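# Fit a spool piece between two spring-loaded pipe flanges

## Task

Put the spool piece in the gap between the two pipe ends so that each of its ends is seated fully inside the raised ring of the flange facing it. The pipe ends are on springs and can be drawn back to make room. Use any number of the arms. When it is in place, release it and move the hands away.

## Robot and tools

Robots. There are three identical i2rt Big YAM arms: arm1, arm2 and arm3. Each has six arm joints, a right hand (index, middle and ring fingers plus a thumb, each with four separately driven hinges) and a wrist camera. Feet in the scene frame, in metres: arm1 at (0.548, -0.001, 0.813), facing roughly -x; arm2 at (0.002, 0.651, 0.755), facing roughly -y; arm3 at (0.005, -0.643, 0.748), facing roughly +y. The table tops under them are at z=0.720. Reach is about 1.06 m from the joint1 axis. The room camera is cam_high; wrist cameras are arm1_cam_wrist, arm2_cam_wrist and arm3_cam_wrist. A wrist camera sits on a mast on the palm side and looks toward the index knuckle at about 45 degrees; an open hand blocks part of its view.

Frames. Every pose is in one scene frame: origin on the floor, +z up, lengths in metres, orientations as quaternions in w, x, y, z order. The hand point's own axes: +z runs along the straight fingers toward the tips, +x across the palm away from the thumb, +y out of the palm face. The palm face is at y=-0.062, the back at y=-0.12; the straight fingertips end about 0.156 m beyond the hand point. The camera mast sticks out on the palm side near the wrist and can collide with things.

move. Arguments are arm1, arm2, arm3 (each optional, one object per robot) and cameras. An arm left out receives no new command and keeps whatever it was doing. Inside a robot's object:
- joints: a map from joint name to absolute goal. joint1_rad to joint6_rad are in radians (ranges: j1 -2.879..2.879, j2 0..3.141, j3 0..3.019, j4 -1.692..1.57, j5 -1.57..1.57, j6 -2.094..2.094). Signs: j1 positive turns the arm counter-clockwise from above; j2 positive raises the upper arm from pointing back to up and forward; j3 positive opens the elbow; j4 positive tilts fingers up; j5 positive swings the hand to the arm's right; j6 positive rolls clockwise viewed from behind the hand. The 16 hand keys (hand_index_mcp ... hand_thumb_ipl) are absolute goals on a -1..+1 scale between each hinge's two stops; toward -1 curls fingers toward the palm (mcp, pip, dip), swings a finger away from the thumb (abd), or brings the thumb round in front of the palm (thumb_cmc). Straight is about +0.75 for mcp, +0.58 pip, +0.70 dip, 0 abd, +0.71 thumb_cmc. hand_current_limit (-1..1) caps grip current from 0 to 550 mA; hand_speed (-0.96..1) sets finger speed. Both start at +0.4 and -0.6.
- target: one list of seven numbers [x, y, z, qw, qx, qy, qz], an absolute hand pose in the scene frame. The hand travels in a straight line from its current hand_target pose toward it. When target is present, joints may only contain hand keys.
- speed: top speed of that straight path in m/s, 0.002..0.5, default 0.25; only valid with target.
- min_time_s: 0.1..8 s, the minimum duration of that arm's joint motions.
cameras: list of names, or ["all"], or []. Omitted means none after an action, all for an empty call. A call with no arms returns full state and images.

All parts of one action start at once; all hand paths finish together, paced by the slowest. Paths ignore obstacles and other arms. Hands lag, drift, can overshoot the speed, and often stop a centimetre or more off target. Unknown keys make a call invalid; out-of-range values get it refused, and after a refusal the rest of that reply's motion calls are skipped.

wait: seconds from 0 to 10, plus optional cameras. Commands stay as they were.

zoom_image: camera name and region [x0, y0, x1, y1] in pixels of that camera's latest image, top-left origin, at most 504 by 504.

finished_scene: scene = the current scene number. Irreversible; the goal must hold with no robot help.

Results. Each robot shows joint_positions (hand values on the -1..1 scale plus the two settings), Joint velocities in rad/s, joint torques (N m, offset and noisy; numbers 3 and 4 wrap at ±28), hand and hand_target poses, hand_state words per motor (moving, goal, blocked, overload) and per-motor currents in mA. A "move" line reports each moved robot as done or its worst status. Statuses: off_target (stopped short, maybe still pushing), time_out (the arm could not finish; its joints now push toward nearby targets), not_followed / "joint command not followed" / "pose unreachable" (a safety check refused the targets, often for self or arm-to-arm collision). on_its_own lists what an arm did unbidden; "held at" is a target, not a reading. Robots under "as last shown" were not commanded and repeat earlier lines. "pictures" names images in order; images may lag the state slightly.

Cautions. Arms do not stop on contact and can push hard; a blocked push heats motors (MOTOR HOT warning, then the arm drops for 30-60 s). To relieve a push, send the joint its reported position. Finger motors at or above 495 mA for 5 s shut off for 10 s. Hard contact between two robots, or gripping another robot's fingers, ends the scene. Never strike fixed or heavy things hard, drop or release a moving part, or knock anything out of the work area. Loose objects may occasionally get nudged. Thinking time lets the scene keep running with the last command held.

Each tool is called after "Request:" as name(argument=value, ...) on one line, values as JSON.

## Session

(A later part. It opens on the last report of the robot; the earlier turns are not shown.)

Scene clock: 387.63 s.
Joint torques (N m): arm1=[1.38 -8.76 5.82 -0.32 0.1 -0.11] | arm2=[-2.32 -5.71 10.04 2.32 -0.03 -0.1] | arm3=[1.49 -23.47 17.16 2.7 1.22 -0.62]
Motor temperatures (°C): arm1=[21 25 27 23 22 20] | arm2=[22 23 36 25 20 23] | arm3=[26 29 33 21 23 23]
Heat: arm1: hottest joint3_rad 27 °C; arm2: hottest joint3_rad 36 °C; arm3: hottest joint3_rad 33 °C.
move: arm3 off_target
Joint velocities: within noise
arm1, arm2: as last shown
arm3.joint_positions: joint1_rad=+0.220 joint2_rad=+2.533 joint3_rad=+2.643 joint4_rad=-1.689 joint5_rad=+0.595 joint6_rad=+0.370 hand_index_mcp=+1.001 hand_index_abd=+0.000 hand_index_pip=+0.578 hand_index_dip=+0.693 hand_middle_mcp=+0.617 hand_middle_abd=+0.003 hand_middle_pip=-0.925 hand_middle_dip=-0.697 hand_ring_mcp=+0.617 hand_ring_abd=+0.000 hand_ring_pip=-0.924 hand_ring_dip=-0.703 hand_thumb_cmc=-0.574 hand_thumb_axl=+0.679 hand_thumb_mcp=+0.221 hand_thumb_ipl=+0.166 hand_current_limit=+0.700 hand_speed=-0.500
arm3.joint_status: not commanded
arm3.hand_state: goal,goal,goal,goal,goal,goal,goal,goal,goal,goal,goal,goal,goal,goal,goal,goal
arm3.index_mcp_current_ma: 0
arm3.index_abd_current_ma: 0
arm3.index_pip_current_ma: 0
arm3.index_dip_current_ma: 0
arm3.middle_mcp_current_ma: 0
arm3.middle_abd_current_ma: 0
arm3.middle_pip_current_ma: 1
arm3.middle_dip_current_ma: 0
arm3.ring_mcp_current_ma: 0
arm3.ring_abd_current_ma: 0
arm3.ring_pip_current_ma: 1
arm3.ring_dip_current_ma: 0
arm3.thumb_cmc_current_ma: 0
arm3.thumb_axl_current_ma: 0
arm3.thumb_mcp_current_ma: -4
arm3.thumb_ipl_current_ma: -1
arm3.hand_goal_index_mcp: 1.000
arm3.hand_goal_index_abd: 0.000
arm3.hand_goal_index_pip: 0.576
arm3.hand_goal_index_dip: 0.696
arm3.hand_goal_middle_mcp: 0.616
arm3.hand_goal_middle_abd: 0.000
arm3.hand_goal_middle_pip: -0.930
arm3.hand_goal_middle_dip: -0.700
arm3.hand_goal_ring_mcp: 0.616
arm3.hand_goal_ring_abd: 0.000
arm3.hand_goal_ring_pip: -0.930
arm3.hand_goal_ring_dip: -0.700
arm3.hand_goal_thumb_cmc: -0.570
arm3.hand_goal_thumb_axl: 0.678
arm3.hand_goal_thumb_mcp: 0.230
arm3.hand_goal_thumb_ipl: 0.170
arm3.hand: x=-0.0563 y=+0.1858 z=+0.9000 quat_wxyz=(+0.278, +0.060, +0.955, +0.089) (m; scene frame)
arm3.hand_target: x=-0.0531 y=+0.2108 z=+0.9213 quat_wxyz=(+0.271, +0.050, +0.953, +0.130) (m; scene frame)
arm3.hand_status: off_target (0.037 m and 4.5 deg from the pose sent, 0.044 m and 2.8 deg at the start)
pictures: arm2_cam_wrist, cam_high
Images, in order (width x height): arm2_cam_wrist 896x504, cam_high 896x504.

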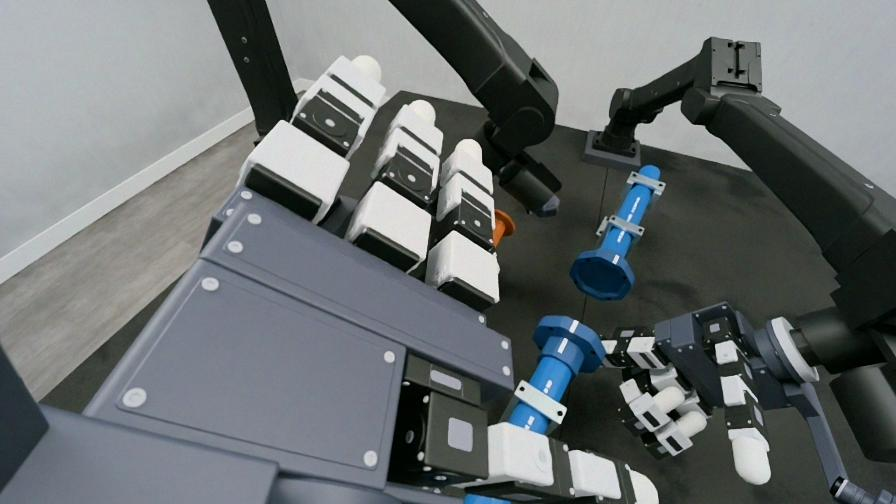

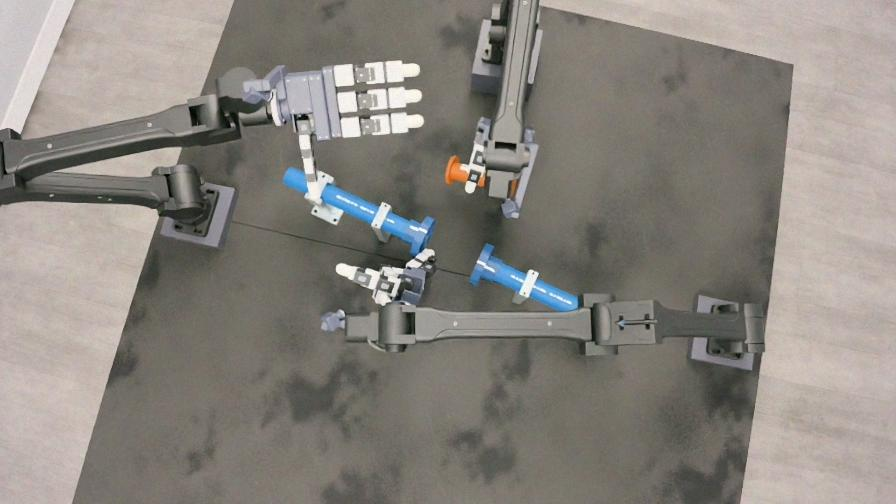

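Request:
move(arm3={"target": [-0.051, 0.226, 0.921, 0.2720, 0.0363, 0.9446, 0.1754], "speed": 0.05}, cameras=["cam_high", "arm2_cam_wrist"])

Request:
zoom_image(camera="cam_high", region=[390, 200, 510, 300])

Request:
zoom_image(camera="arm2_cam_wrist", region=[540, 290, 680, 390])

Scene clock: 393.73 s.
Joint torques (N m): arm1=[1.61 -8.76 5.86 -0.35 0.1 -0.11] | arm2=[-2.32 -5.66 10.04 2.33 -0.03 -0.1] | arm3=[1.03 -25.41 11.12 5.63 1.69 -1.15]
Motor temperatures (°C): arm1=[21 25 27 23 22 20] | arm2=[22 23 36 25 20 23] | arm3=[26 29 34 21 24 24]
Heat: arm1: hottest joint3_rad 27 °C; arm2: hottest joint3_rad 36 °C; arm3: hottest joint3_rad 34 °C.
move: arm3 off_target
Joint velocities: within noise
arm1, arm2: as last shown
arm3.joint_positions: joint1_rad=+0.220 joint2_rad=+2.487 joint3_rad=+2.549 joint4_rad=-1.581 joint5_rad=+0.619 joint6_rad=+0.379 hand_index_mcp=+1.002 hand_index_abd=+0.005 hand_index_pip=+0.581 hand_index_dip=+0.693 hand_middle_mcp=+0.617 hand_middle_abd=+0.003 hand_middle_pip=-0.925 hand_middle_dip=-0.697 hand_ring_mcp=+0.617 hand_ring_abd=+0.000 hand_ring_pip=-0.924 hand_ring_dip=-0.703 hand_thumb_cmc=-0.574 hand_thumb_axl=+0.679 hand_thumb_mcp=+0.221 hand_thumb_ipl=+0.166 hand_current_limit=+0.700 hand_speed=-0.500
arm3.joint_status: not commanded
arm3.hand_state: goal,goal,goal,goal,goal,goal,goal,goal,goal,goal,goal,goal,goal,goal,goal,goal
arm3.index_mcp_current_ma: 0
arm3.index_abd_current_ma: 1
arm3.index_pip_current_ma: 1
arm3.index_dip_current_ma: 0
arm3.middle_mcp_current_ma: 0
arm3.middle_abd_current_ma: 0
arm3.middle_pip_current_ma: 1
arm3.middle_dip_current_ma: 0
arm3.ring_mcp_current_ma: 0
arm3.ring_abd_current_ma: 0
arm3.ring_pip_current_ma: 1
arm3.ring_dip_current_ma: 0
arm3.thumb_cmc_current_ma: 0
arm3.thumb_axl_current_ma: 0
arm3.thumb_mcp_current_ma: -4
arm3.thumb_ipl_current_ma: -1
arm3.hand_goal_index_mcp: 1.000
arm3.hand_goal_index_abd: 0.000
arm3.hand_goal_index_pip: 0.576
arm3.hand_goal_index_dip: 0.696
arm3.hand_goal_middle_mcp: 0.616
arm3.hand_goal_middle_abd: 0.000
arm3.hand_goal_middle_pip: -0.930
arm3.hand_goal_middle_dip: -0.700
arm3.hand_goal_ring_mcp: 0.616
arm3.hand_goal_ring_abd: 0.000
arm3.hand_goal_ring_pip: -0.930
arm3.hand_goal_ring_dip: -0.700
arm3.hand_goal_thumb_cmc: -0.570
arm3.hand_goal_thumb_axl: 0.678
arm3.hand_goal_thumb_mcp: 0.230
arm3.hand_goal_thumb_ipl: 0.170
arm3.hand: x=-0.0541 y=+0.1908 z=+0.9058 quat_wxyz=(+0.279, +0.074, +0.950, +0.121) (m; scene frame)
arm3.hand_target: x=-0.0504 y=+0.2194 z=+0.9234 quat_wxyz=(+0.279, +0.045, +0.945, +0.165) (m; scene frame)
arm3.hand_status: off_target (0.038 m and 7.6 deg from the pose sent, 0.046 m and 10.4 deg at the start)
pictures: arm2_cam_wrist, cam_high
Images, in order (width x height): arm2_cam_wrist 896x504, cam_high 896x504.

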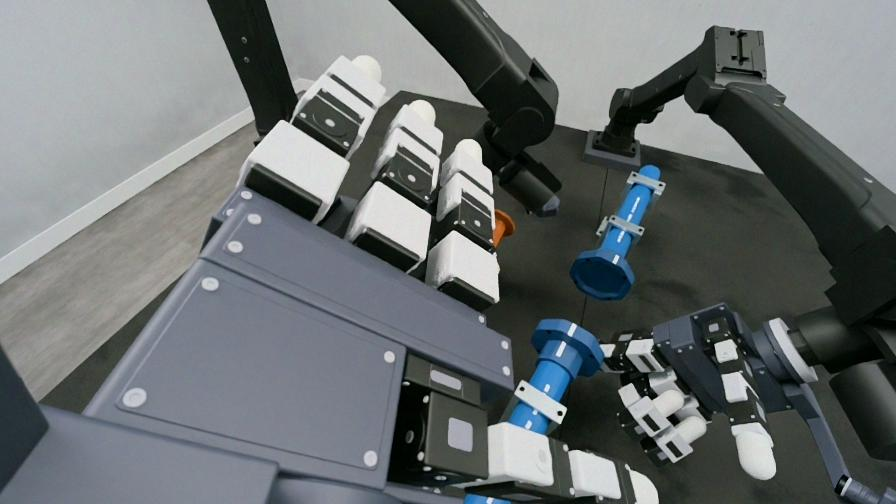

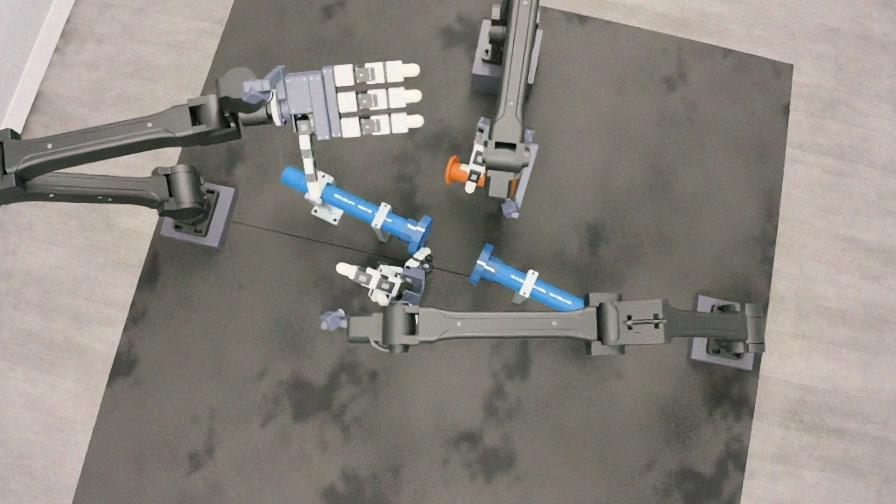

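Scaled by 4.200 from the camera's 896x504 image, which has a finer 1280x720 frame.

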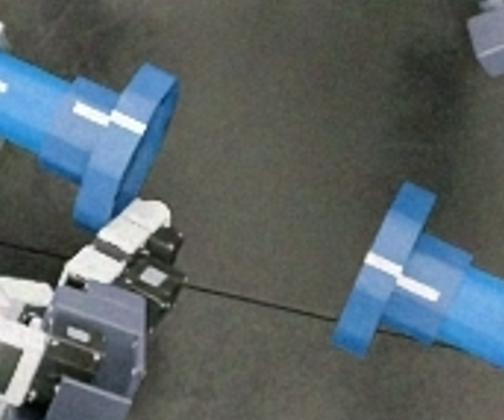

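Scaled by 3.600 from the camera's 896x504 image, which has a finer 1280x720 frame.

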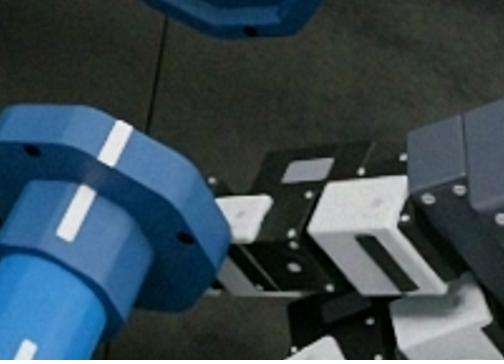

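Request:
zoom_image(camera="cam_high", region=[420, 110, 560, 230])

Scaled by 3.600 from the camera's 896x504 image, which has a finer 1280x720 frame.

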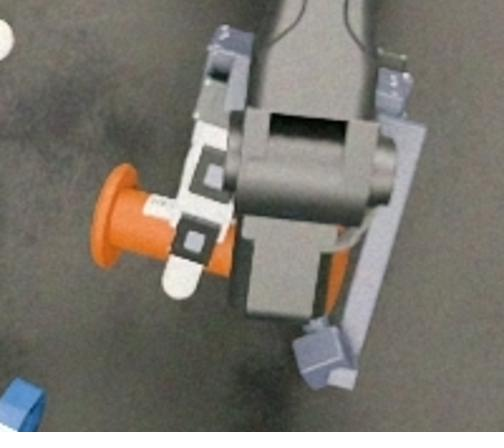

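Request:
move(arm3={"target": [-0.054, 0.234, 0.935, 0.2742, 0.0197, 0.932, 0.2327], "speed": 0.05}, cameras=["cam_high", "arm2_cam_wrist"])

Request:
zoom_image(camera="cam_high", region=[390, 200, 510, 300])

Request:
zoom_image(camera="arm2_cam_wrist", region=[540, 290, 680, 390])

Scene clock: 402.43 s.
Joint torques (N m): arm1=[1.49 -8.76 5.81 -0.35 0.09 -0.1] | arm2=[-2.2 -5.77 10.02 2.35 -0.03 -0.1] | arm3=[0.56 -23.24 12.55 6.78 1.35 -1.24]
Motor temperatures (°C): arm1=[21 25 27 23 22 20] | arm2=[22 23 36 25 20 23] | arm3=[26 31 34 21 25 24]
Heat: arm1: hottest joint3_rad 27 °C; arm2: hottest joint3_rad 36 °C; arm3: hottest joint3_rad 34 °C.
move: arm3 off_target
Joint velocities: within noise
arm1.joint_positions: joint1_rad=+0.075 joint2_rad=+1.522 joint3_rad=+0.891 joint4_rad=-1.487 joint5_rad=-0.078 joint6_rad=+0.136 hand_index_mcp=+0.244 hand_index_abd=-0.014 hand_index_pip=-0.296 hand_index_dip=+0.136 hand_middle_mcp=+0.169 hand_middle_abd=-0.001 hand_middle_pip=-0.294 hand_middle_dip=+0.153 hand_ring_mcp=+0.612 hand_ring_abd=+0.001 hand_ring_pip=-0.924 hand_ring_dip=-0.698 hand_thumb_cmc=-0.522 hand_thumb_axl=+0.687 hand_thumb_mcp=+0.018 hand_thumb_ipl=+0.069 hand_current_limit=+0.400 hand_speed=-0.800
arm1.joint_status: not commanded
arm1.hand_state: blocked,goal,blocked,goal,blocked,goal,blocked,blocked,goal,goal,goal,goal,blocked,goal,blocked,blocked
arm1.index_mcp_current_ma: 385
arm1.index_abd_current_ma: -2
arm1.index_pip_current_ma: 59
arm1.index_dip_current_ma: 4
arm1.middle_mcp_current_ma: 385
arm1.middle_abd_current_ma: 0
arm1.middle_pip_current_ma: 62
arm1.middle_dip_current_ma: 16
arm1.ring_mcp_current_ma: 0
arm1.ring_abd_current_ma: 0
arm1.ring_pip_current_ma: 1
arm1.ring_dip_current_ma: 0
arm1.thumb_cmc_current_ma: 34
arm1.thumb_axl_current_ma: 2
arm1.thumb_mcp_current_ma: 385
arm1.thumb_ipl_current_ma: 62
arm1.hand_goal_index_mcp: -0.100
arm1.hand_goal_index_abd: 0.000
arm1.hand_goal_index_pip: -0.360
arm1.hand_goal_index_dip: 0.120
arm1.hand_goal_middle_mcp: -0.080
arm1.hand_goal_middle_abd: 0.000
arm1.hand_goal_middle_pip: -0.360
arm1.hand_goal_middle_dip: 0.120
arm1.hand_goal_ring_mcp: 0.616
arm1.hand_goal_ring_abd: 0.000
arm1.hand_goal_ring_pip: -0.930
arm1.hand_goal_ring_dip: -0.700
arm1.hand_goal_thumb_cmc: -0.570
arm1.hand_goal_thumb_axl: 0.678
arm1.hand_goal_thumb_mcp: -0.280
arm1.hand_goal_thumb_ipl: 0.020
arm1.hand: x=+0.2284 y=-0.0134 z=+0.8447 quat_wxyz=(-0.190, +0.662, -0.699, +0.196) (m; scene frame)
arm1.hand_target: x=+0.2250 y=-0.0120 z=+0.8500 quat_wxyz=(-0.178, +0.665, -0.701, +0.188) (m; scene frame)
arm1.hand_status: not commanded
arm2: as last shown
arm3.joint_positions: joint1_rad=+0.226 joint2_rad=+2.366 joint3_rad=+2.304 joint4_rad=-1.344 joint5_rad=+0.655 joint6_rad=+0.306 hand_index_mcp=+1.003 hand_index_abd=+0.007 hand_index_pip=+0.625 hand_index_dip=+0.704 hand_middle_mcp=+0.617 hand_middle_abd=+0.003 hand_middle_pip=-0.925 hand_middle_dip=-0.697 hand_ring_mcp=+0.617 hand_ring_abd=+0.000 hand_ring_pip=-0.924 hand_ring_dip=-0.703 hand_thumb_cmc=-0.574 hand_thumb_axl=+0.679 hand_thumb_mcp=+0.221 hand_thumb_ipl=+0.166 hand_current_limit=+0.700 hand_speed=-0.500
arm3.joint_status: not commanded
arm3.hand_state: goal,goal,blocked,goal,goal,goal,goal,goal,goal,goal,goal,goal,goal,goal,goal,goal
arm3.index_mcp_current_ma: 0
arm3.index_abd_current_ma: 1
arm3.index_pip_current_ma: 52
arm3.index_dip_current_ma: 2
arm3.middle_mcp_current_ma: 0
arm3.middle_abd_current_ma: 0
arm3.middle_pip_current_ma: 1
arm3.middle_dip_current_ma: 0
arm3.ring_mcp_current_ma: 0
arm3.ring_abd_current_ma: 0
arm3.ring_pip_current_ma: 1
arm3.ring_dip_current_ma: 0
arm3.thumb_cmc_current_ma: 0
arm3.thumb_axl_current_ma: 0
arm3.thumb_mcp_current_ma: -4
arm3.thumb_ipl_current_ma: -1
arm3.hand_goal_index_mcp: 1.000
arm3.hand_goal_index_abd: 0.000
arm3.hand_goal_index_pip: 0.576
arm3.hand_goal_index_dip: 0.696
arm3.hand_goal_middle_mcp: 0.616
arm3.hand_goal_middle_abd: 0.000
arm3.hand_goal_middle_pip: -0.930
arm3.hand_goal_middle_dip: -0.700
arm3.hand_goal_ring_mcp: 0.616
arm3.hand_goal_ring_abd: 0.000
arm3.hand_goal_ring_pip: -0.930
arm3.hand_goal_ring_dip: -0.700
arm3.hand_goal_thumb_cmc: -0.570
arm3.hand_goal_thumb_axl: 0.678
arm3.hand_goal_thumb_mcp: 0.230
arm3.hand_goal_thumb_ipl: 0.170
arm3.hand: x=-0.0594 y=+0.1897 z=+0.9113 quat_wxyz=(+0.284, +0.054, +0.943, +0.167) (m; scene frame)
arm3.hand_target: x=-0.0526 y=+0.2242 z=+0.9383 quat_wxyz=(+0.282, +0.030, +0.933, +0.222) (m; scene frame)
arm3.hand_status: off_target (0.051 m and 8.7 deg from the pose sent, 0.052 m and 14.4 deg at the start)
pictures: arm2_cam_wrist, cam_high
Images, in order (width x height): arm2_cam_wrist 896x504, cam_high 896x504.

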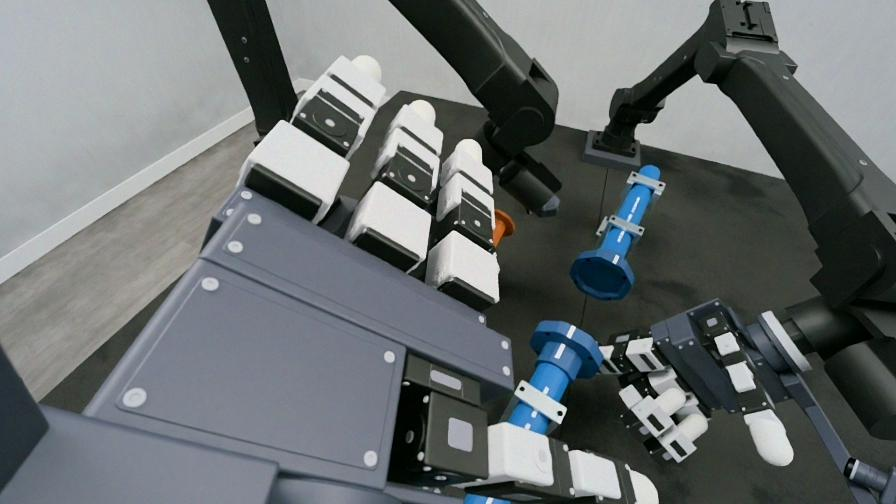

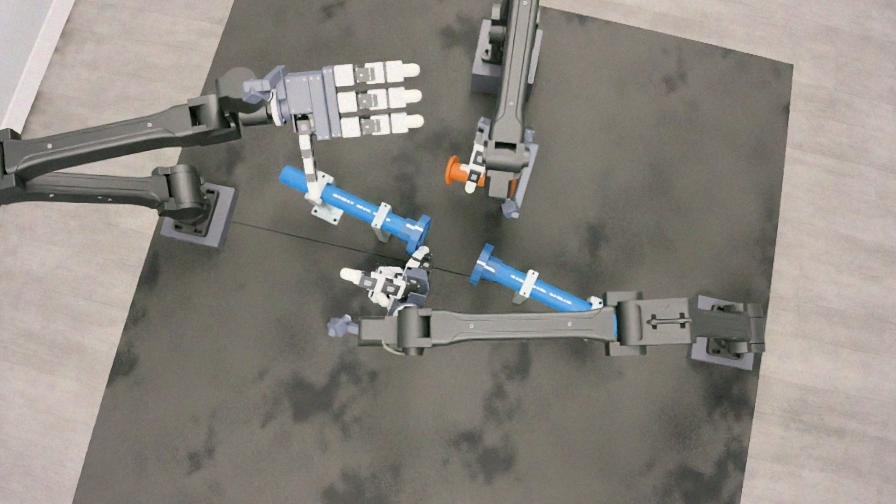

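Scaled by 4.200 from the camera's 896x504 image, which has a finer 1280x720 frame.

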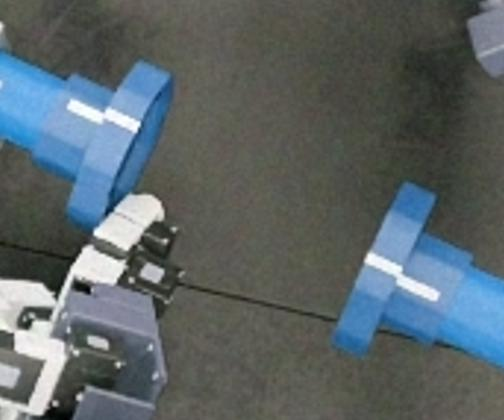

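Scaled by 3.600 from the camera's 896x504 image, which has a finer 1280x720 frame.

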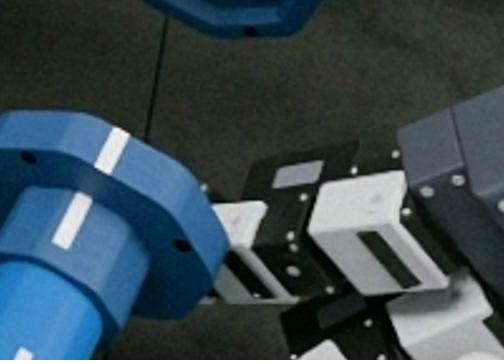

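Request:
move(arm3={"target": [-0.057, 0.240, 0.945, 0.2752, 0.0053, 0.9184, 0.2812], "speed": 0.05}, cameras=["cam_high", "arm2_cam_wrist"])

Request:
zoom_image(camera="cam_high", region=[390, 200, 510, 300])

Request:
zoom_image(camera="arm2_cam_wrist", region=[540, 290, 680, 390])

Scene clock: 406.80 s.
Joint torques (N m): arm1=[1.44 -8.82 5.86 -0.34 0.09 -0.1] | arm2=[-2.26 -5.71 10 2.32 -0.03 -0.1] | arm3=[0.03 -22.71 13.76 7.98 0.81 -1.4]
Motor temperatures (°C): arm1=[21 25 27 23 22 20] | arm2=[22 23 36 25 20 23] | arm3=[26 31 34 22 25 25]
Heat: arm1: hottest joint3_rad 27 °C; arm2: hottest joint3_rad 36 °C; arm3: hottest joint3_rad 34 °C.
move: arm3 off_target
Joint velocities: within noise
arm1, arm2: as last shown
arm3.joint_positions: joint1_rad=+0.230 joint2_rad=+2.290 joint3_rad=+2.144 joint4_rad=-1.156 joint5_rad=+0.681 joint6_rad=+0.238 hand_index_mcp=+1.003 hand_index_abd=+0.002 hand_index_pip=+0.676 hand_index_dip=+0.713 hand_middle_mcp=+0.618 hand_middle_abd=+0.003 hand_middle_pip=-0.925 hand_middle_dip=-0.697 hand_ring_mcp=+0.618 hand_ring_abd=+0.000 hand_ring_pip=-0.925 hand_ring_dip=-0.703 hand_thumb_cmc=-0.574 hand_thumb_axl=+0.679 hand_thumb_mcp=+0.221 hand_thumb_ipl=+0.166 hand_current_limit=+0.700 hand_speed=-0.500
arm3.joint_status: not commanded
arm3.hand_state: goal,goal,blocked,goal,goal,goal,goal,goal,goal,goal,goal,goal,goal,goal,goal,goal
arm3.index_mcp_current_ma: 0
arm3.index_abd_current_ma: 0
arm3.index_pip_current_ma: 183
arm3.index_dip_current_ma: 8
arm3.middle_mcp_current_ma: 0
arm3.middle_abd_current_ma: 0
arm3.middle_pip_current_ma: 1
arm3.middle_dip_current_ma: 0
arm3.ring_mcp_current_ma: 0
arm3.ring_abd_current_ma: 0
arm3.ring_pip_current_ma: 1
arm3.ring_dip_current_ma: 0
arm3.thumb_cmc_current_ma: 0
arm3.thumb_axl_current_ma: 0
arm3.thumb_mcp_current_ma: -4
arm3.thumb_ipl_current_ma: -1
arm3.hand_goal_index_mcp: 1.000
arm3.hand_goal_index_abd: 0.000
arm3.hand_goal_index_pip: 0.576
arm3.hand_goal_index_dip: 0.696
arm3.hand_goal_middle_mcp: 0.616
arm3.hand_goal_middle_abd: 0.000
arm3.hand_goal_middle_pip: -0.930
arm3.hand_goal_middle_dip: -0.700
arm3.hand_goal_ring_mcp: 0.616
arm3.hand_goal_ring_abd: 0.000
arm3.hand_goal_ring_pip: -0.930
arm3.hand_goal_ring_dip: -0.700
arm3.hand_goal_thumb_cmc: -0.570
arm3.hand_goal_thumb_axl: 0.678
arm3.hand_goal_thumb_mcp: 0.230
arm3.hand_goal_thumb_ipl: 0.170
arm3.hand: x=-0.0637 y=+0.1882 z=+0.9162 quat_wxyz=(+0.287, +0.039, +0.934, +0.208) (m; scene frame)
arm3.hand_target: x=-0.0552 y=+0.2272 z=+0.9496 quat_wxyz=(+0.284, +0.016, +0.920, +0.270) (m; scene frame)
arm3.hand_status: off_target (0.060 m and 9.6 deg from the pose sent, 0.060 m and 14.5 deg at the start)
pictures: arm2_cam_wrist, cam_high
Images, in order (width x height): arm2_cam_wrist 896x504, cam_high 896x504.

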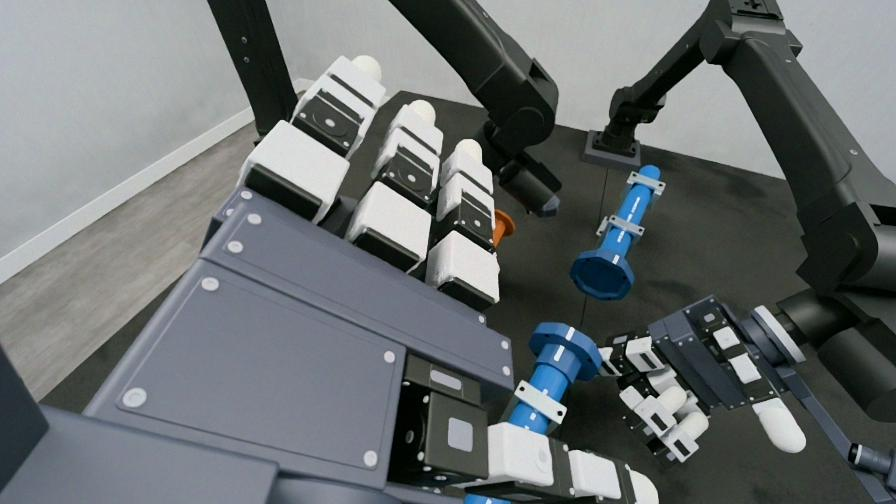

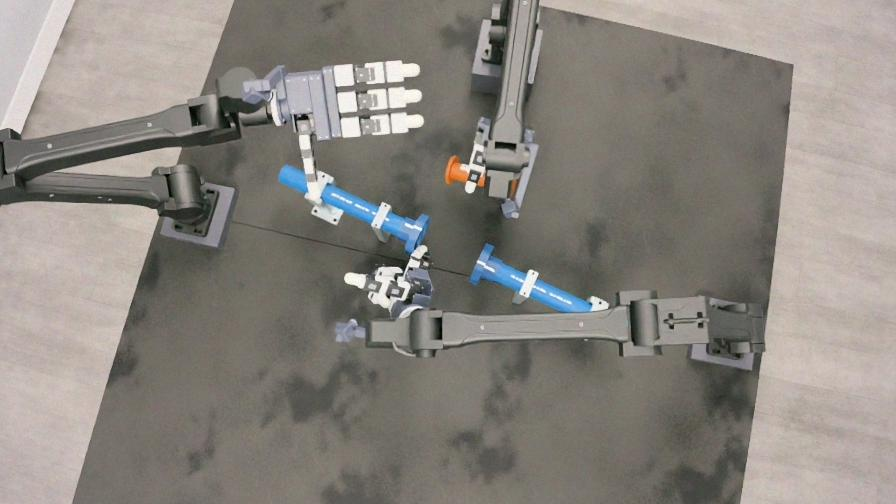

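Scaled by 4.200 from the camera's 896x504 image, which has a finer 1280x720 frame.

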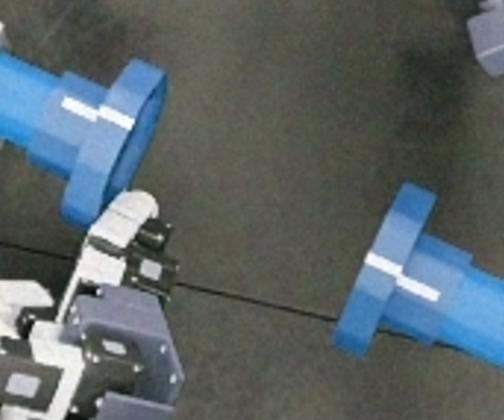

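Scaled by 3.600 from the camera's 896x504 image, which has a finer 1280x720 frame.

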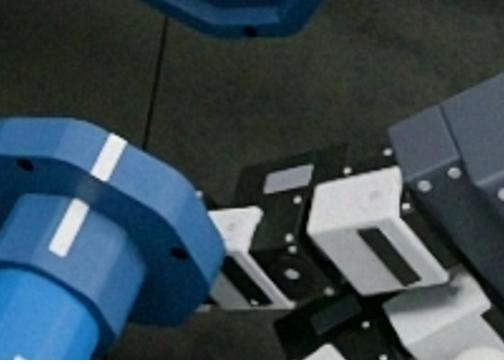

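Request:
zoom_image(camera="cam_high", region=[440, 145, 530, 205])

Request:
zoom_image(camera="cam_high", region=[400, 195, 510, 270])

Scaled by 5.600 from the camera's 896x504 image, which has a finer 1280x720 frame.

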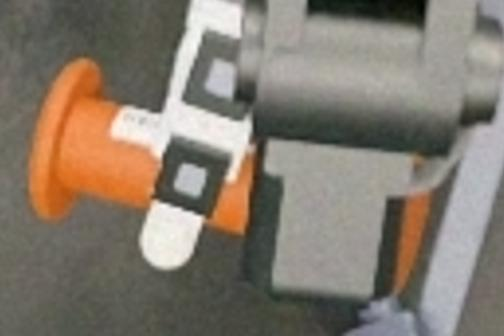

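Scaled by 4.582 from the camera's 896x504 image, which has a finer 1280x720 frame.

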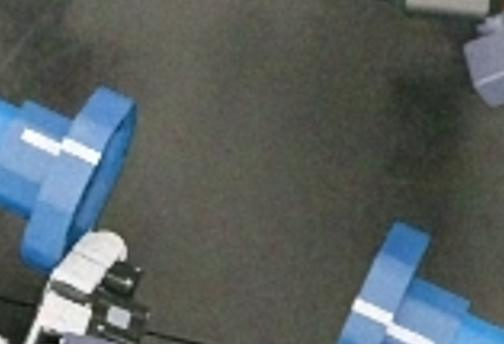

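Request:
move(arm3={"joints": {"hand_index_pip": 0.35, "hand_index_dip": 0.60}}, cameras=["cam_high", "arm2_cam_wrist"])

Request:
zoom_image(camera="cam_high", region=[390, 200, 510, 300])

Request:
zoom_image(camera="arm2_cam_wrist", region=[540, 290, 680, 390])

Scene clock: 410.00 s.
Joint torques (N m): arm1=[1.49 -8.82 5.86 -0.34 0.09 -0.11] | arm2=[-2.2 -5.83 10.04 2.33 -0.03 -0.1] | arm3=[-0.03 -22.65 13.89 7.91 0.8 -1.41]
Motor temperatures (°C): arm1=[21 25 27 23 22 20] | arm2=[22 23 36 25 20 23] | arm3=[26 31 34 22 24 25]
Heat: arm1: hottest joint3_rad 27 °C; arm2: hottest joint3_rad 36 °C; arm3: hottest joint3_rad 34 °C.
move: arm3 off_target
Joint velocities: within noise
arm1, arm2: as last shown
arm3.joint_positions: joint1_rad=+0.230 joint2_rad=+2.289 joint3_rad=+2.143 joint4_rad=-1.155 joint5_rad=+0.681 joint6_rad=+0.237 hand_index_mcp=+1.003 hand_index_abd=+0.002 hand_index_pip=+0.676 hand_index_dip=+0.694 hand_middle_mcp=+0.618 hand_middle_abd=+0.003 hand_middle_pip=-0.925 hand_middle_dip=-0.697 hand_ring_mcp=+0.618 hand_ring_abd=+0.000 hand_ring_pip=-0.925 hand_ring_dip=-0.703 hand_thumb_cmc=-0.574 hand_thumb_axl=+0.679 hand_thumb_mcp=+0.221 hand_thumb_ipl=+0.166 hand_current_limit=+0.700 hand_speed=-0.500
arm3.joint_status: hand_index_pip off_target (ended at +0.676, target +0.350); hand_index_dip off_target (ended at +0.694, target +0.600)
arm3.hand_state: goal,goal,blocked,blocked,goal,goal,goal,goal,goal,goal,goal,goal,goal,goal,goal,goal
arm3.index_mcp_current_ma: 0
arm3.index_abd_current_ma: 0
arm3.index_pip_current_ma: 468
arm3.index_dip_current_ma: 168
arm3.middle_mcp_current_ma: 0
arm3.middle_abd_current_ma: 0
arm3.middle_pip_current_ma: 1
arm3.middle_dip_current_ma: 0
arm3.ring_mcp_current_ma: 0
arm3.ring_abd_current_ma: 0
arm3.ring_pip_current_ma: 1
arm3.ring_dip_current_ma: 0
arm3.thumb_cmc_current_ma: 0
arm3.thumb_axl_current_ma: 0
arm3.thumb_mcp_current_ma: -4
arm3.thumb_ipl_current_ma: -1
arm3.hand_goal_index_mcp: 1.000
arm3.hand_goal_index_abd: 0.000
arm3.hand_goal_index_pip: 0.350
arm3.hand_goal_index_dip: 0.600
arm3.hand_goal_middle_mcp: 0.616
arm3.hand_goal_middle_abd: 0.000
arm3.hand_goal_middle_pip: -0.930
arm3.hand_goal_middle_dip: -0.700
arm3.hand_goal_ring_mcp: 0.616
arm3.hand_goal_ring_abd: 0.000
arm3.hand_goal_ring_pip: -0.930
arm3.hand_goal_ring_dip: -0.700
arm3.hand_goal_thumb_cmc: -0.570
arm3.hand_goal_thumb_axl: 0.678
arm3.hand_goal_thumb_mcp: 0.230
arm3.hand_goal_thumb_ipl: 0.170
arm3.hand: x=-0.0638 y=+0.1881 z=+0.9161 quat_wxyz=(+0.287, +0.039, +0.934, +0.208) (m; scene frame)
arm3.hand_target: x=-0.0552 y=+0.2271 z=+0.9494 quat_wxyz=(+0.284, +0.016, +0.920, +0.270) (m; scene frame)
arm3.hand_status: not commanded
pictures: arm2_cam_wrist, cam_high
Images, in order (width x height): arm2_cam_wrist 896x504, cam_high 896x504.

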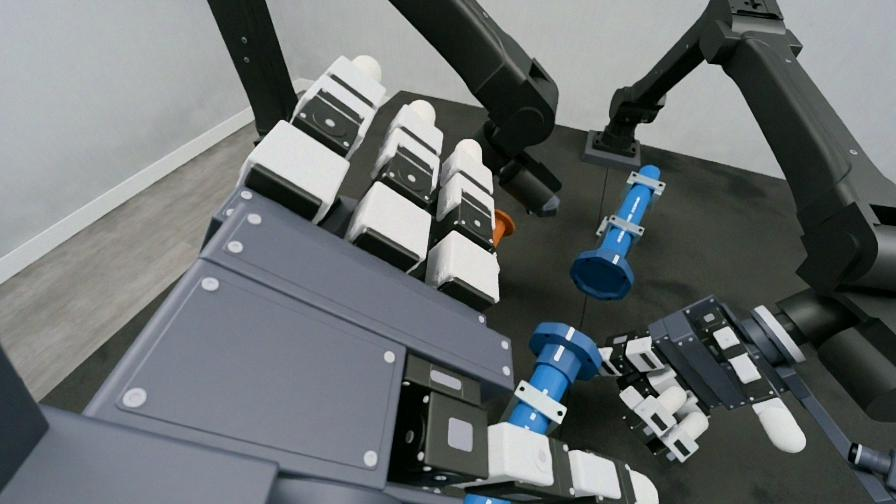

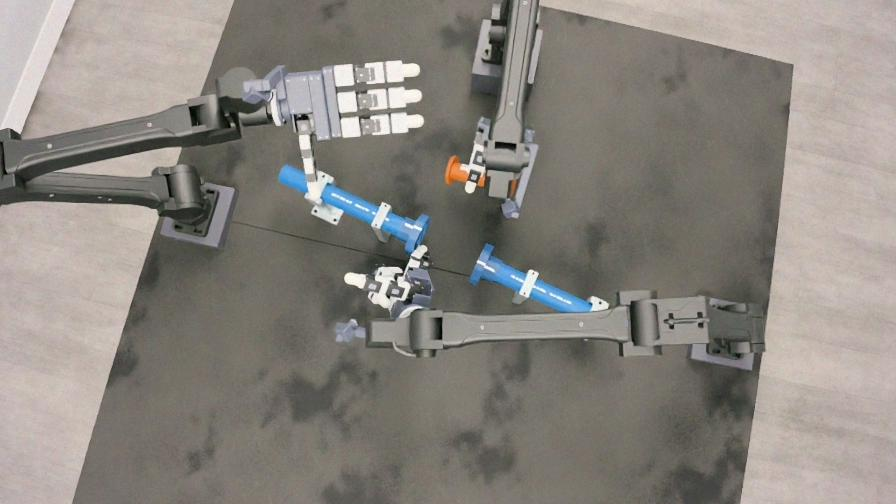

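Scaled by 4.200 from the camera's 896x504 image, which has a finer 1280x720 frame.

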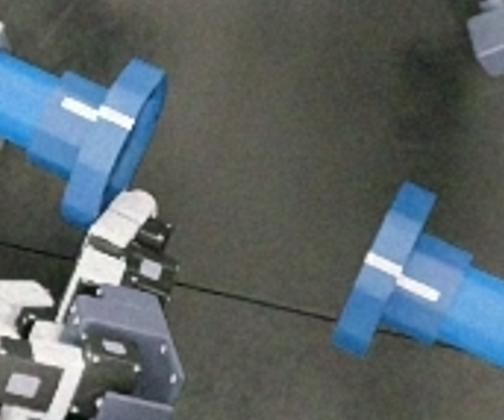

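Scaled by 3.600 from the camera's 896x504 image, which has a finer 1280x720 frame.

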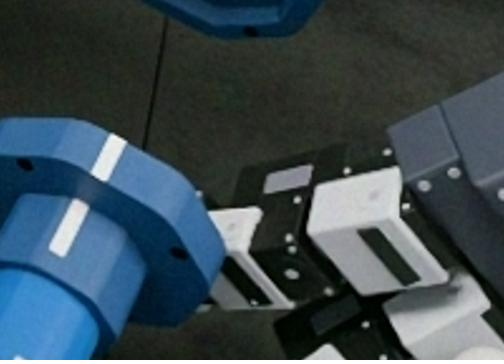

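Request:
move(arm3={"target": [-0.058, 0.248, 0.955, 0.2759, -0.0095, 0.9017, 0.3298], "speed": 0.05}, cameras=["cam_high", "arm2_cam_wrist"])

Request:
zoom_image(camera="cam_high", region=[390, 200, 510, 300])

Request:
zoom_image(camera="arm2_cam_wrist", region=[540, 290, 680, 390])

Scene clock: 413.37 s.
Joint torques (N m): arm1=[1.55 -8.7 5.82 -0.36 0.09 -0.1] | arm2=[-2.26 -5.77 10.07 2.35 -0.03 -0.1] | arm3=[-0.73 -22.01 15.08 8.79 -0.02 -1.56]
Motor temperatures (°C): arm1=[21 25 27 23 22 20] | arm2=[22 23 36 25 20 23] | arm3=[26 31 34 22 24 25]
Heat: arm1: hottest joint3_rad 27 °C; arm2: hottest joint3_rad 36 °C; arm3: hottest joint3_rad 34 °C.
move: arm3 off_target
Joint velocities: within noise
arm1, arm2: as last shown
arm3.joint_positions: joint1_rad=+0.235 joint2_rad=+2.235 joint3_rad=+2.014 joint4_rad=-0.970 joint5_rad=+0.706 joint6_rad=+0.166 hand_index_mcp=+1.004 hand_index_abd=+0.016 hand_index_pip=+0.746 hand_index_dip=+0.694 hand_middle_mcp=+0.618 hand_middle_abd=+0.003 hand_middle_pip=-0.926 hand_middle_dip=-0.697 hand_ring_mcp=+0.618 hand_ring_abd=+0.000 hand_ring_pip=-0.925 hand_ring_dip=-0.703 hand_thumb_cmc=-0.574 hand_thumb_axl=+0.679 hand_thumb_mcp=+0.221 hand_thumb_ipl=+0.166 hand_current_limit=+0.700 hand_speed=-0.500
arm3.joint_status: not commanded
arm3.hand_state: goal,goal,blocked,blocked,goal,goal,goal,goal,goal,goal,goal,goal,goal,goal,goal,goal
arm3.index_mcp_current_ma: 1
arm3.index_abd_current_ma: 5
arm3.index_pip_current_ma: 468
arm3.index_dip_current_ma: 168
arm3.middle_mcp_current_ma: 0
arm3.middle_abd_current_ma: 0
arm3.middle_pip_current_ma: 1
arm3.middle_dip_current_ma: 0
arm3.ring_mcp_current_ma: 0
arm3.ring_abd_current_ma: 0
arm3.ring_pip_current_ma: 1
arm3.ring_dip_current_ma: 0
arm3.thumb_cmc_current_ma: 0
arm3.thumb_axl_current_ma: 0
arm3.thumb_mcp_current_ma: -4
arm3.thumb_ipl_current_ma: -1
arm3.hand_goal_index_mcp: 1.000
arm3.hand_goal_index_abd: 0.000
arm3.hand_goal_index_pip: 0.350
arm3.hand_goal_index_dip: 0.600
arm3.hand_goal_middle_mcp: 0.616
arm3.hand_goal_middle_abd: 0.000
arm3.hand_goal_middle_pip: -0.930
arm3.hand_goal_middle_dip: -0.700
arm3.hand_goal_ring_mcp: 0.616
arm3.hand_goal_ring_abd: 0.000
arm3.hand_goal_ring_pip: -0.930
arm3.hand_goal_ring_dip: -0.700
arm3.hand_goal_thumb_cmc: -0.570
arm3.hand_goal_thumb_axl: 0.678
arm3.hand_goal_thumb_mcp: 0.230
arm3.hand_goal_thumb_ipl: 0.170
arm3.hand: x=-0.0693 y=+0.1877 z=+0.9193 quat_wxyz=(+0.292, +0.024, +0.923, +0.249) (m; scene frame)
arm3.hand_target: x=-0.0554 y=+0.2311 z=+0.9609 quat_wxyz=(+0.287, +0.004, +0.904, +0.317) (m; scene frame)
arm3.hand_status: off_target (0.071 m and 10.5 deg from the pose sent, 0.072 m and 15.6 deg at the start)
pictures: arm2_cam_wrist, cam_high
Images, in order (width x height): arm2_cam_wrist 896x504, cam_high 896x504.

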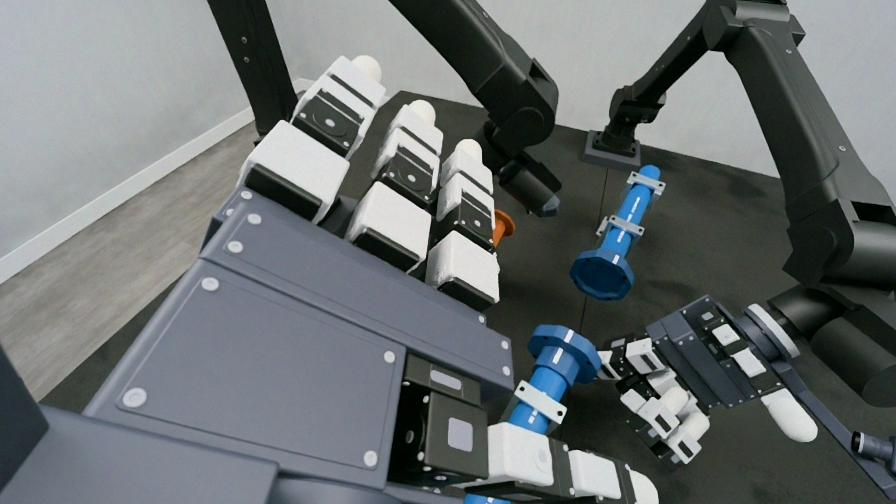

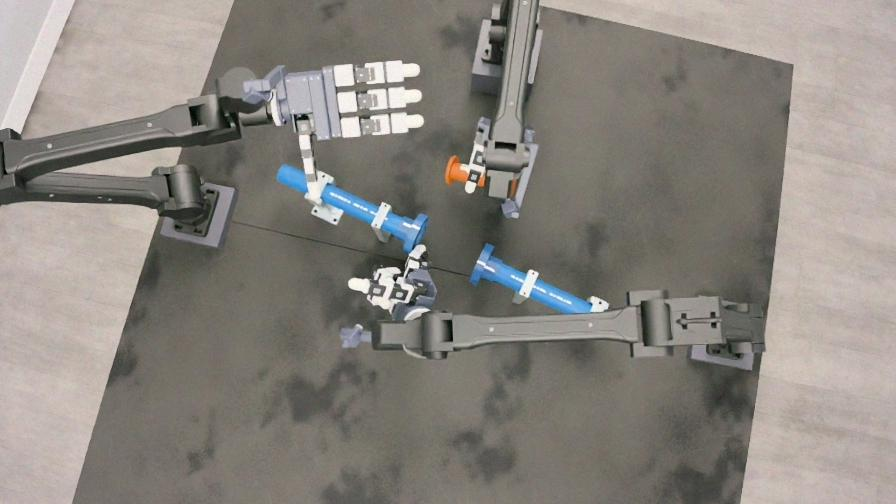

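Scaled by 4.200 from the camera's 896x504 image, which has a finer 1280x720 frame.

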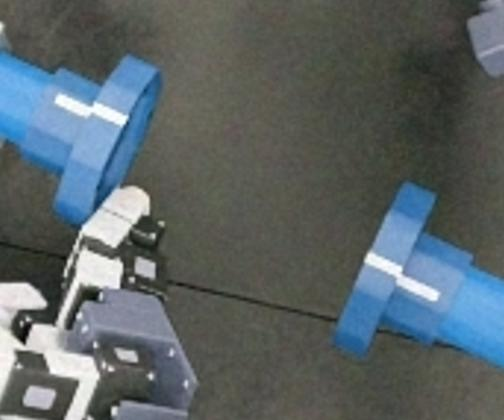

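Scaled by 3.600 from the camera's 896x504 image, which has a finer 1280x720 frame.

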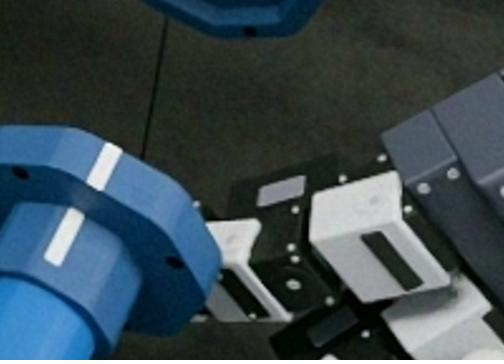

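Request:
move(arm3={"joints": {"joint2_rad": 2.33, "joint3_rad": 2.33, "joint4_rad": -0.9}, "min_time_s": 1.5}, cameras=["cam_high", "arm2_cam_wrist"])

Request:
zoom_image(camera="cam_high", region=[390, 200, 510, 300])

Request:
zoom_image(camera="arm2_cam_wrist", region=[540, 290, 680, 390])

Scene clock: 420.73 s.
Joint torques (N m): arm1=[1.55 -8.76 5.83 -0.34 0.09 -0.1] | arm2=[-2.32 -5.77 10.03 2.33 -0.03 -0.1] | arm3=[-0.97 -20.72 20.1 8.21 -0.26 -1.96]
Motor temperatures (°C): arm1=[21 25 27 23 22 20] | arm2=[22 23 36 25 20 23] | arm3=[26 31 36 23 24 26]
Heat: arm1: hottest joint3_rad 27 °C; arm2: hottest joint3_rad 36 °C; arm3: hottest joint3_rad 36 °C.
move: arm3 time_out
Joint velocities: within noise
arm1: as last shown
arm2.joint_positions: joint1_rad=+0.502 joint2_rad=+0.846 joint3_rad=+0.713 joint4_rad=+0.106 joint5_rad=+0.174 joint6_rad=+0.656 hand_index_mcp=+0.761 hand_index_abd=+0.001 hand_index_pip=+0.577 hand_index_dip=+0.696 hand_middle_mcp=+0.760 hand_middle_abd=+0.001 hand_middle_pip=+0.577 hand_middle_dip=+0.696 hand_ring_mcp=+0.760 hand_ring_abd=+0.001 hand_ring_pip=+0.577 hand_ring_dip=+0.696 hand_thumb_cmc=+0.720 hand_thumb_axl=+0.677 hand_thumb_mcp=+0.226 hand_thumb_ipl=+0.168 hand_current_limit=+0.400 hand_speed=-0.600
arm2.joint_status: not commanded
arm2.hand_state: goal,goal,goal,goal,goal,goal,goal,goal,goal,goal,goal,goal,goal,goal,goal,goal
arm2.index_mcp_current_ma: 8
arm2.index_abd_current_ma: 0
arm2.index_pip_current_ma: 0
arm2.index_dip_current_ma: 0
arm2.middle_mcp_current_ma: 8
arm2.middle_abd_current_ma: 0
arm2.middle_pip_current_ma: 0
arm2.middle_dip_current_ma: 0
arm2.ring_mcp_current_ma: 7
arm2.ring_abd_current_ma: 1
arm2.ring_pip_current_ma: 0
arm2.ring_dip_current_ma: 0
arm2.thumb_cmc_current_ma: 6
arm2.thumb_axl_current_ma: 0
arm2.thumb_mcp_current_ma: 0
arm2.thumb_ipl_current_ma: 0
arm2.hand_goal_index_mcp: 0.754
arm2.hand_goal_index_abd: 0.000
arm2.hand_goal_index_pip: 0.576
arm2.hand_goal_index_dip: 0.696
arm2.hand_goal_middle_mcp: 0.754
arm2.hand_goal_middle_abd: 0.000
arm2.hand_goal_middle_pip: 0.576
arm2.hand_goal_middle_dip: 0.696
arm2.hand_goal_ring_mcp: 0.754
arm2.hand_goal_ring_abd: 0.000
arm2.hand_goal_ring_pip: 0.576
arm2.hand_goal_ring_dip: 0.696
arm2.hand_goal_thumb_cmc: 0.714
arm2.hand_goal_thumb_axl: 0.678
arm2.hand_goal_thumb_mcp: 0.226
arm2.hand_goal_thumb_ipl: 0.168
arm2.hand: x=+0.1370 y=+0.2205 z=+1.2050 quat_wxyz=(+0.611, +0.713, -0.107, +0.327) (m; scene frame)
arm2.hand_target: x=+0.1301 y=+0.2200 z=+1.1999 quat_wxyz=(+0.610, +0.717, -0.111, +0.319) (m; scene frame)
arm2.hand_status: not commanded
arm3.joint_positions: joint1_rad=+0.234 joint2_rad=+2.296 joint3_rad=+2.127 joint4_rad=-1.067 joint5_rad=+0.711 joint6_rad=+0.205 hand_index_mcp=+1.004 hand_index_abd=+0.036 hand_index_pip=+0.757 hand_index_dip=+0.653 hand_middle_mcp=+0.618 hand_middle_abd=+0.003 hand_middle_pip=-0.926 hand_middle_dip=-0.697 hand_ring_mcp=+0.618 hand_ring_abd=+0.000 hand_ring_pip=-0.925 hand_ring_dip=-0.703 hand_thumb_cmc=-0.574 hand_thumb_axl=+0.679 hand_thumb_mcp=+0.221 hand_thumb_ipl=+0.166 hand_current_limit=+0.700 hand_speed=-0.500
arm3.joint_status: joint3_rad time_out (moved +0.113 of +0.316); joint4_rad time_out (moved -0.098 of +0.070); the others done
arm3.hand_state: goal,blocked,blocked,blocked,goal,goal,goal,goal,goal,goal,goal,goal,goal,goal,goal,goal
arm3.index_mcp_current_ma: 1
arm3.index_abd_current_ma: 23
arm3.index_pip_current_ma: 468
arm3.index_dip_current_ma: 60
arm3.middle_mcp_current_ma: 0
arm3.middle_abd_current_ma: 0
arm3.middle_pip_current_ma: 1
arm3.middle_dip_current_ma: 0
arm3.ring_mcp_current_ma: 0
arm3.ring_abd_current_ma: 0
arm3.ring_pip_current_ma: 1
arm3.ring_dip_current_ma: 0
arm3.thumb_cmc_current_ma: -1
arm3.thumb_axl_current_ma: 0
arm3.thumb_mcp_current_ma: -4
arm3.thumb_ipl_current_ma: -1
arm3.hand_goal_index_mcp: 1.000
arm3.hand_goal_index_abd: 0.000
arm3.hand_goal_index_pip: 0.350
arm3.hand_goal_index_dip: 0.600
arm3.hand_goal_middle_mcp: 0.616
arm3.hand_goal_middle_abd: 0.000
arm3.hand_goal_middle_pip: -0.930
arm3.hand_goal_middle_dip: -0.700
arm3.hand_goal_ring_mcp: 0.616
arm3.hand_goal_ring_abd: 0.000
arm3.hand_goal_ring_pip: -0.930
arm3.hand_goal_ring_dip: -0.700
arm3.hand_goal_thumb_cmc: -0.570
arm3.hand_goal_thumb_axl: 0.678
arm3.hand_goal_thumb_mcp: 0.230
arm3.hand_goal_thumb_ipl: 0.170
arm3.on_its_own: joint3_rad reads +2.127 and still pushes toward +2.240 since a time_out (your +2.330 is given up); joint4_rad reads -1.067 and still pushes toward -0.900 since a time_out; joint6_rad reads +0.205 and still pushes toward -0.003 since a time_out; hand_index_dip moved -0.041 toward your old target +0.600
arm3.hand: x=-0.0687 y=+0.1982 z=+0.9173 quat_wxyz=(+0.296, +0.035, +0.925, +0.235) (m; scene frame)
arm3.hand_target: x=-0.0599 y=+0.2516 z=+0.9646 quat_wxyz=(+0.290, -0.001, +0.907, +0.306) (m; scene frame)
arm3.hand_status: not commanded
pictures: arm2_cam_wrist, cam_high
Images, in order (width x height): arm2_cam_wrist 896x504, cam_high 896x504.

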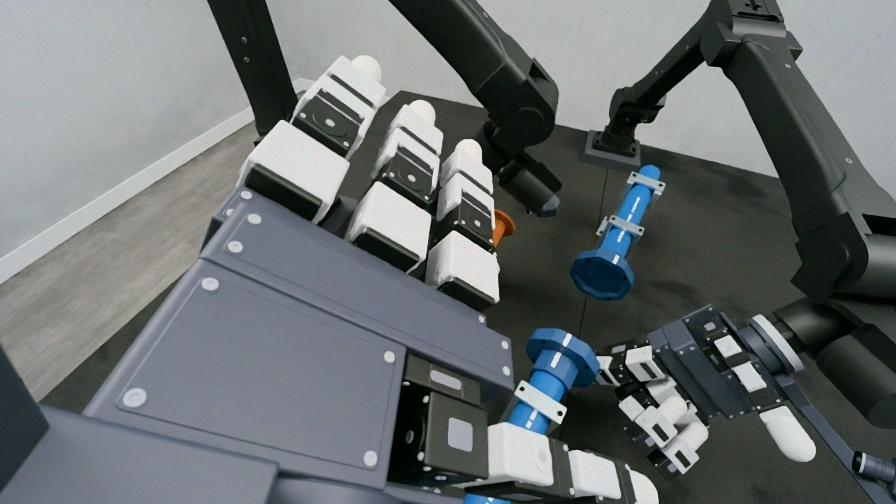

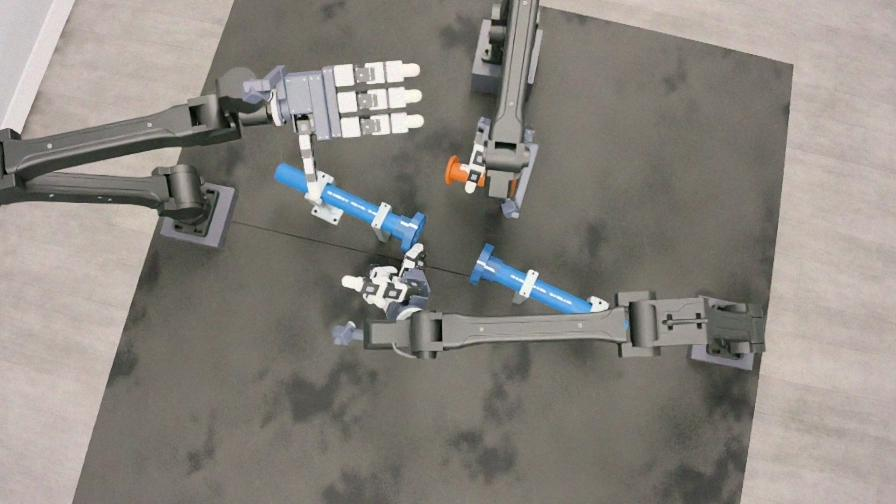

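Scaled by 4.200 from the camera's 896x504 image, which has a finer 1280x720 frame.

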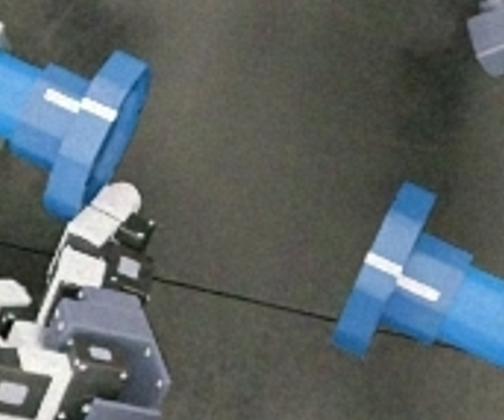

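Scaled by 3.600 from the camera's 896x504 image, which has a finer 1280x720 frame.

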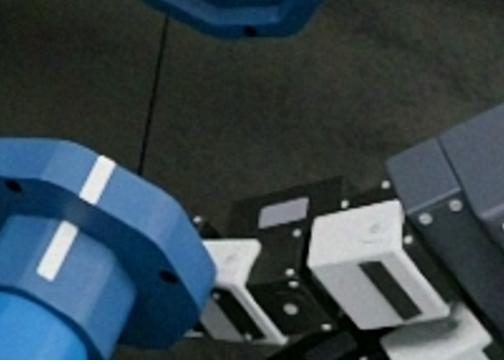

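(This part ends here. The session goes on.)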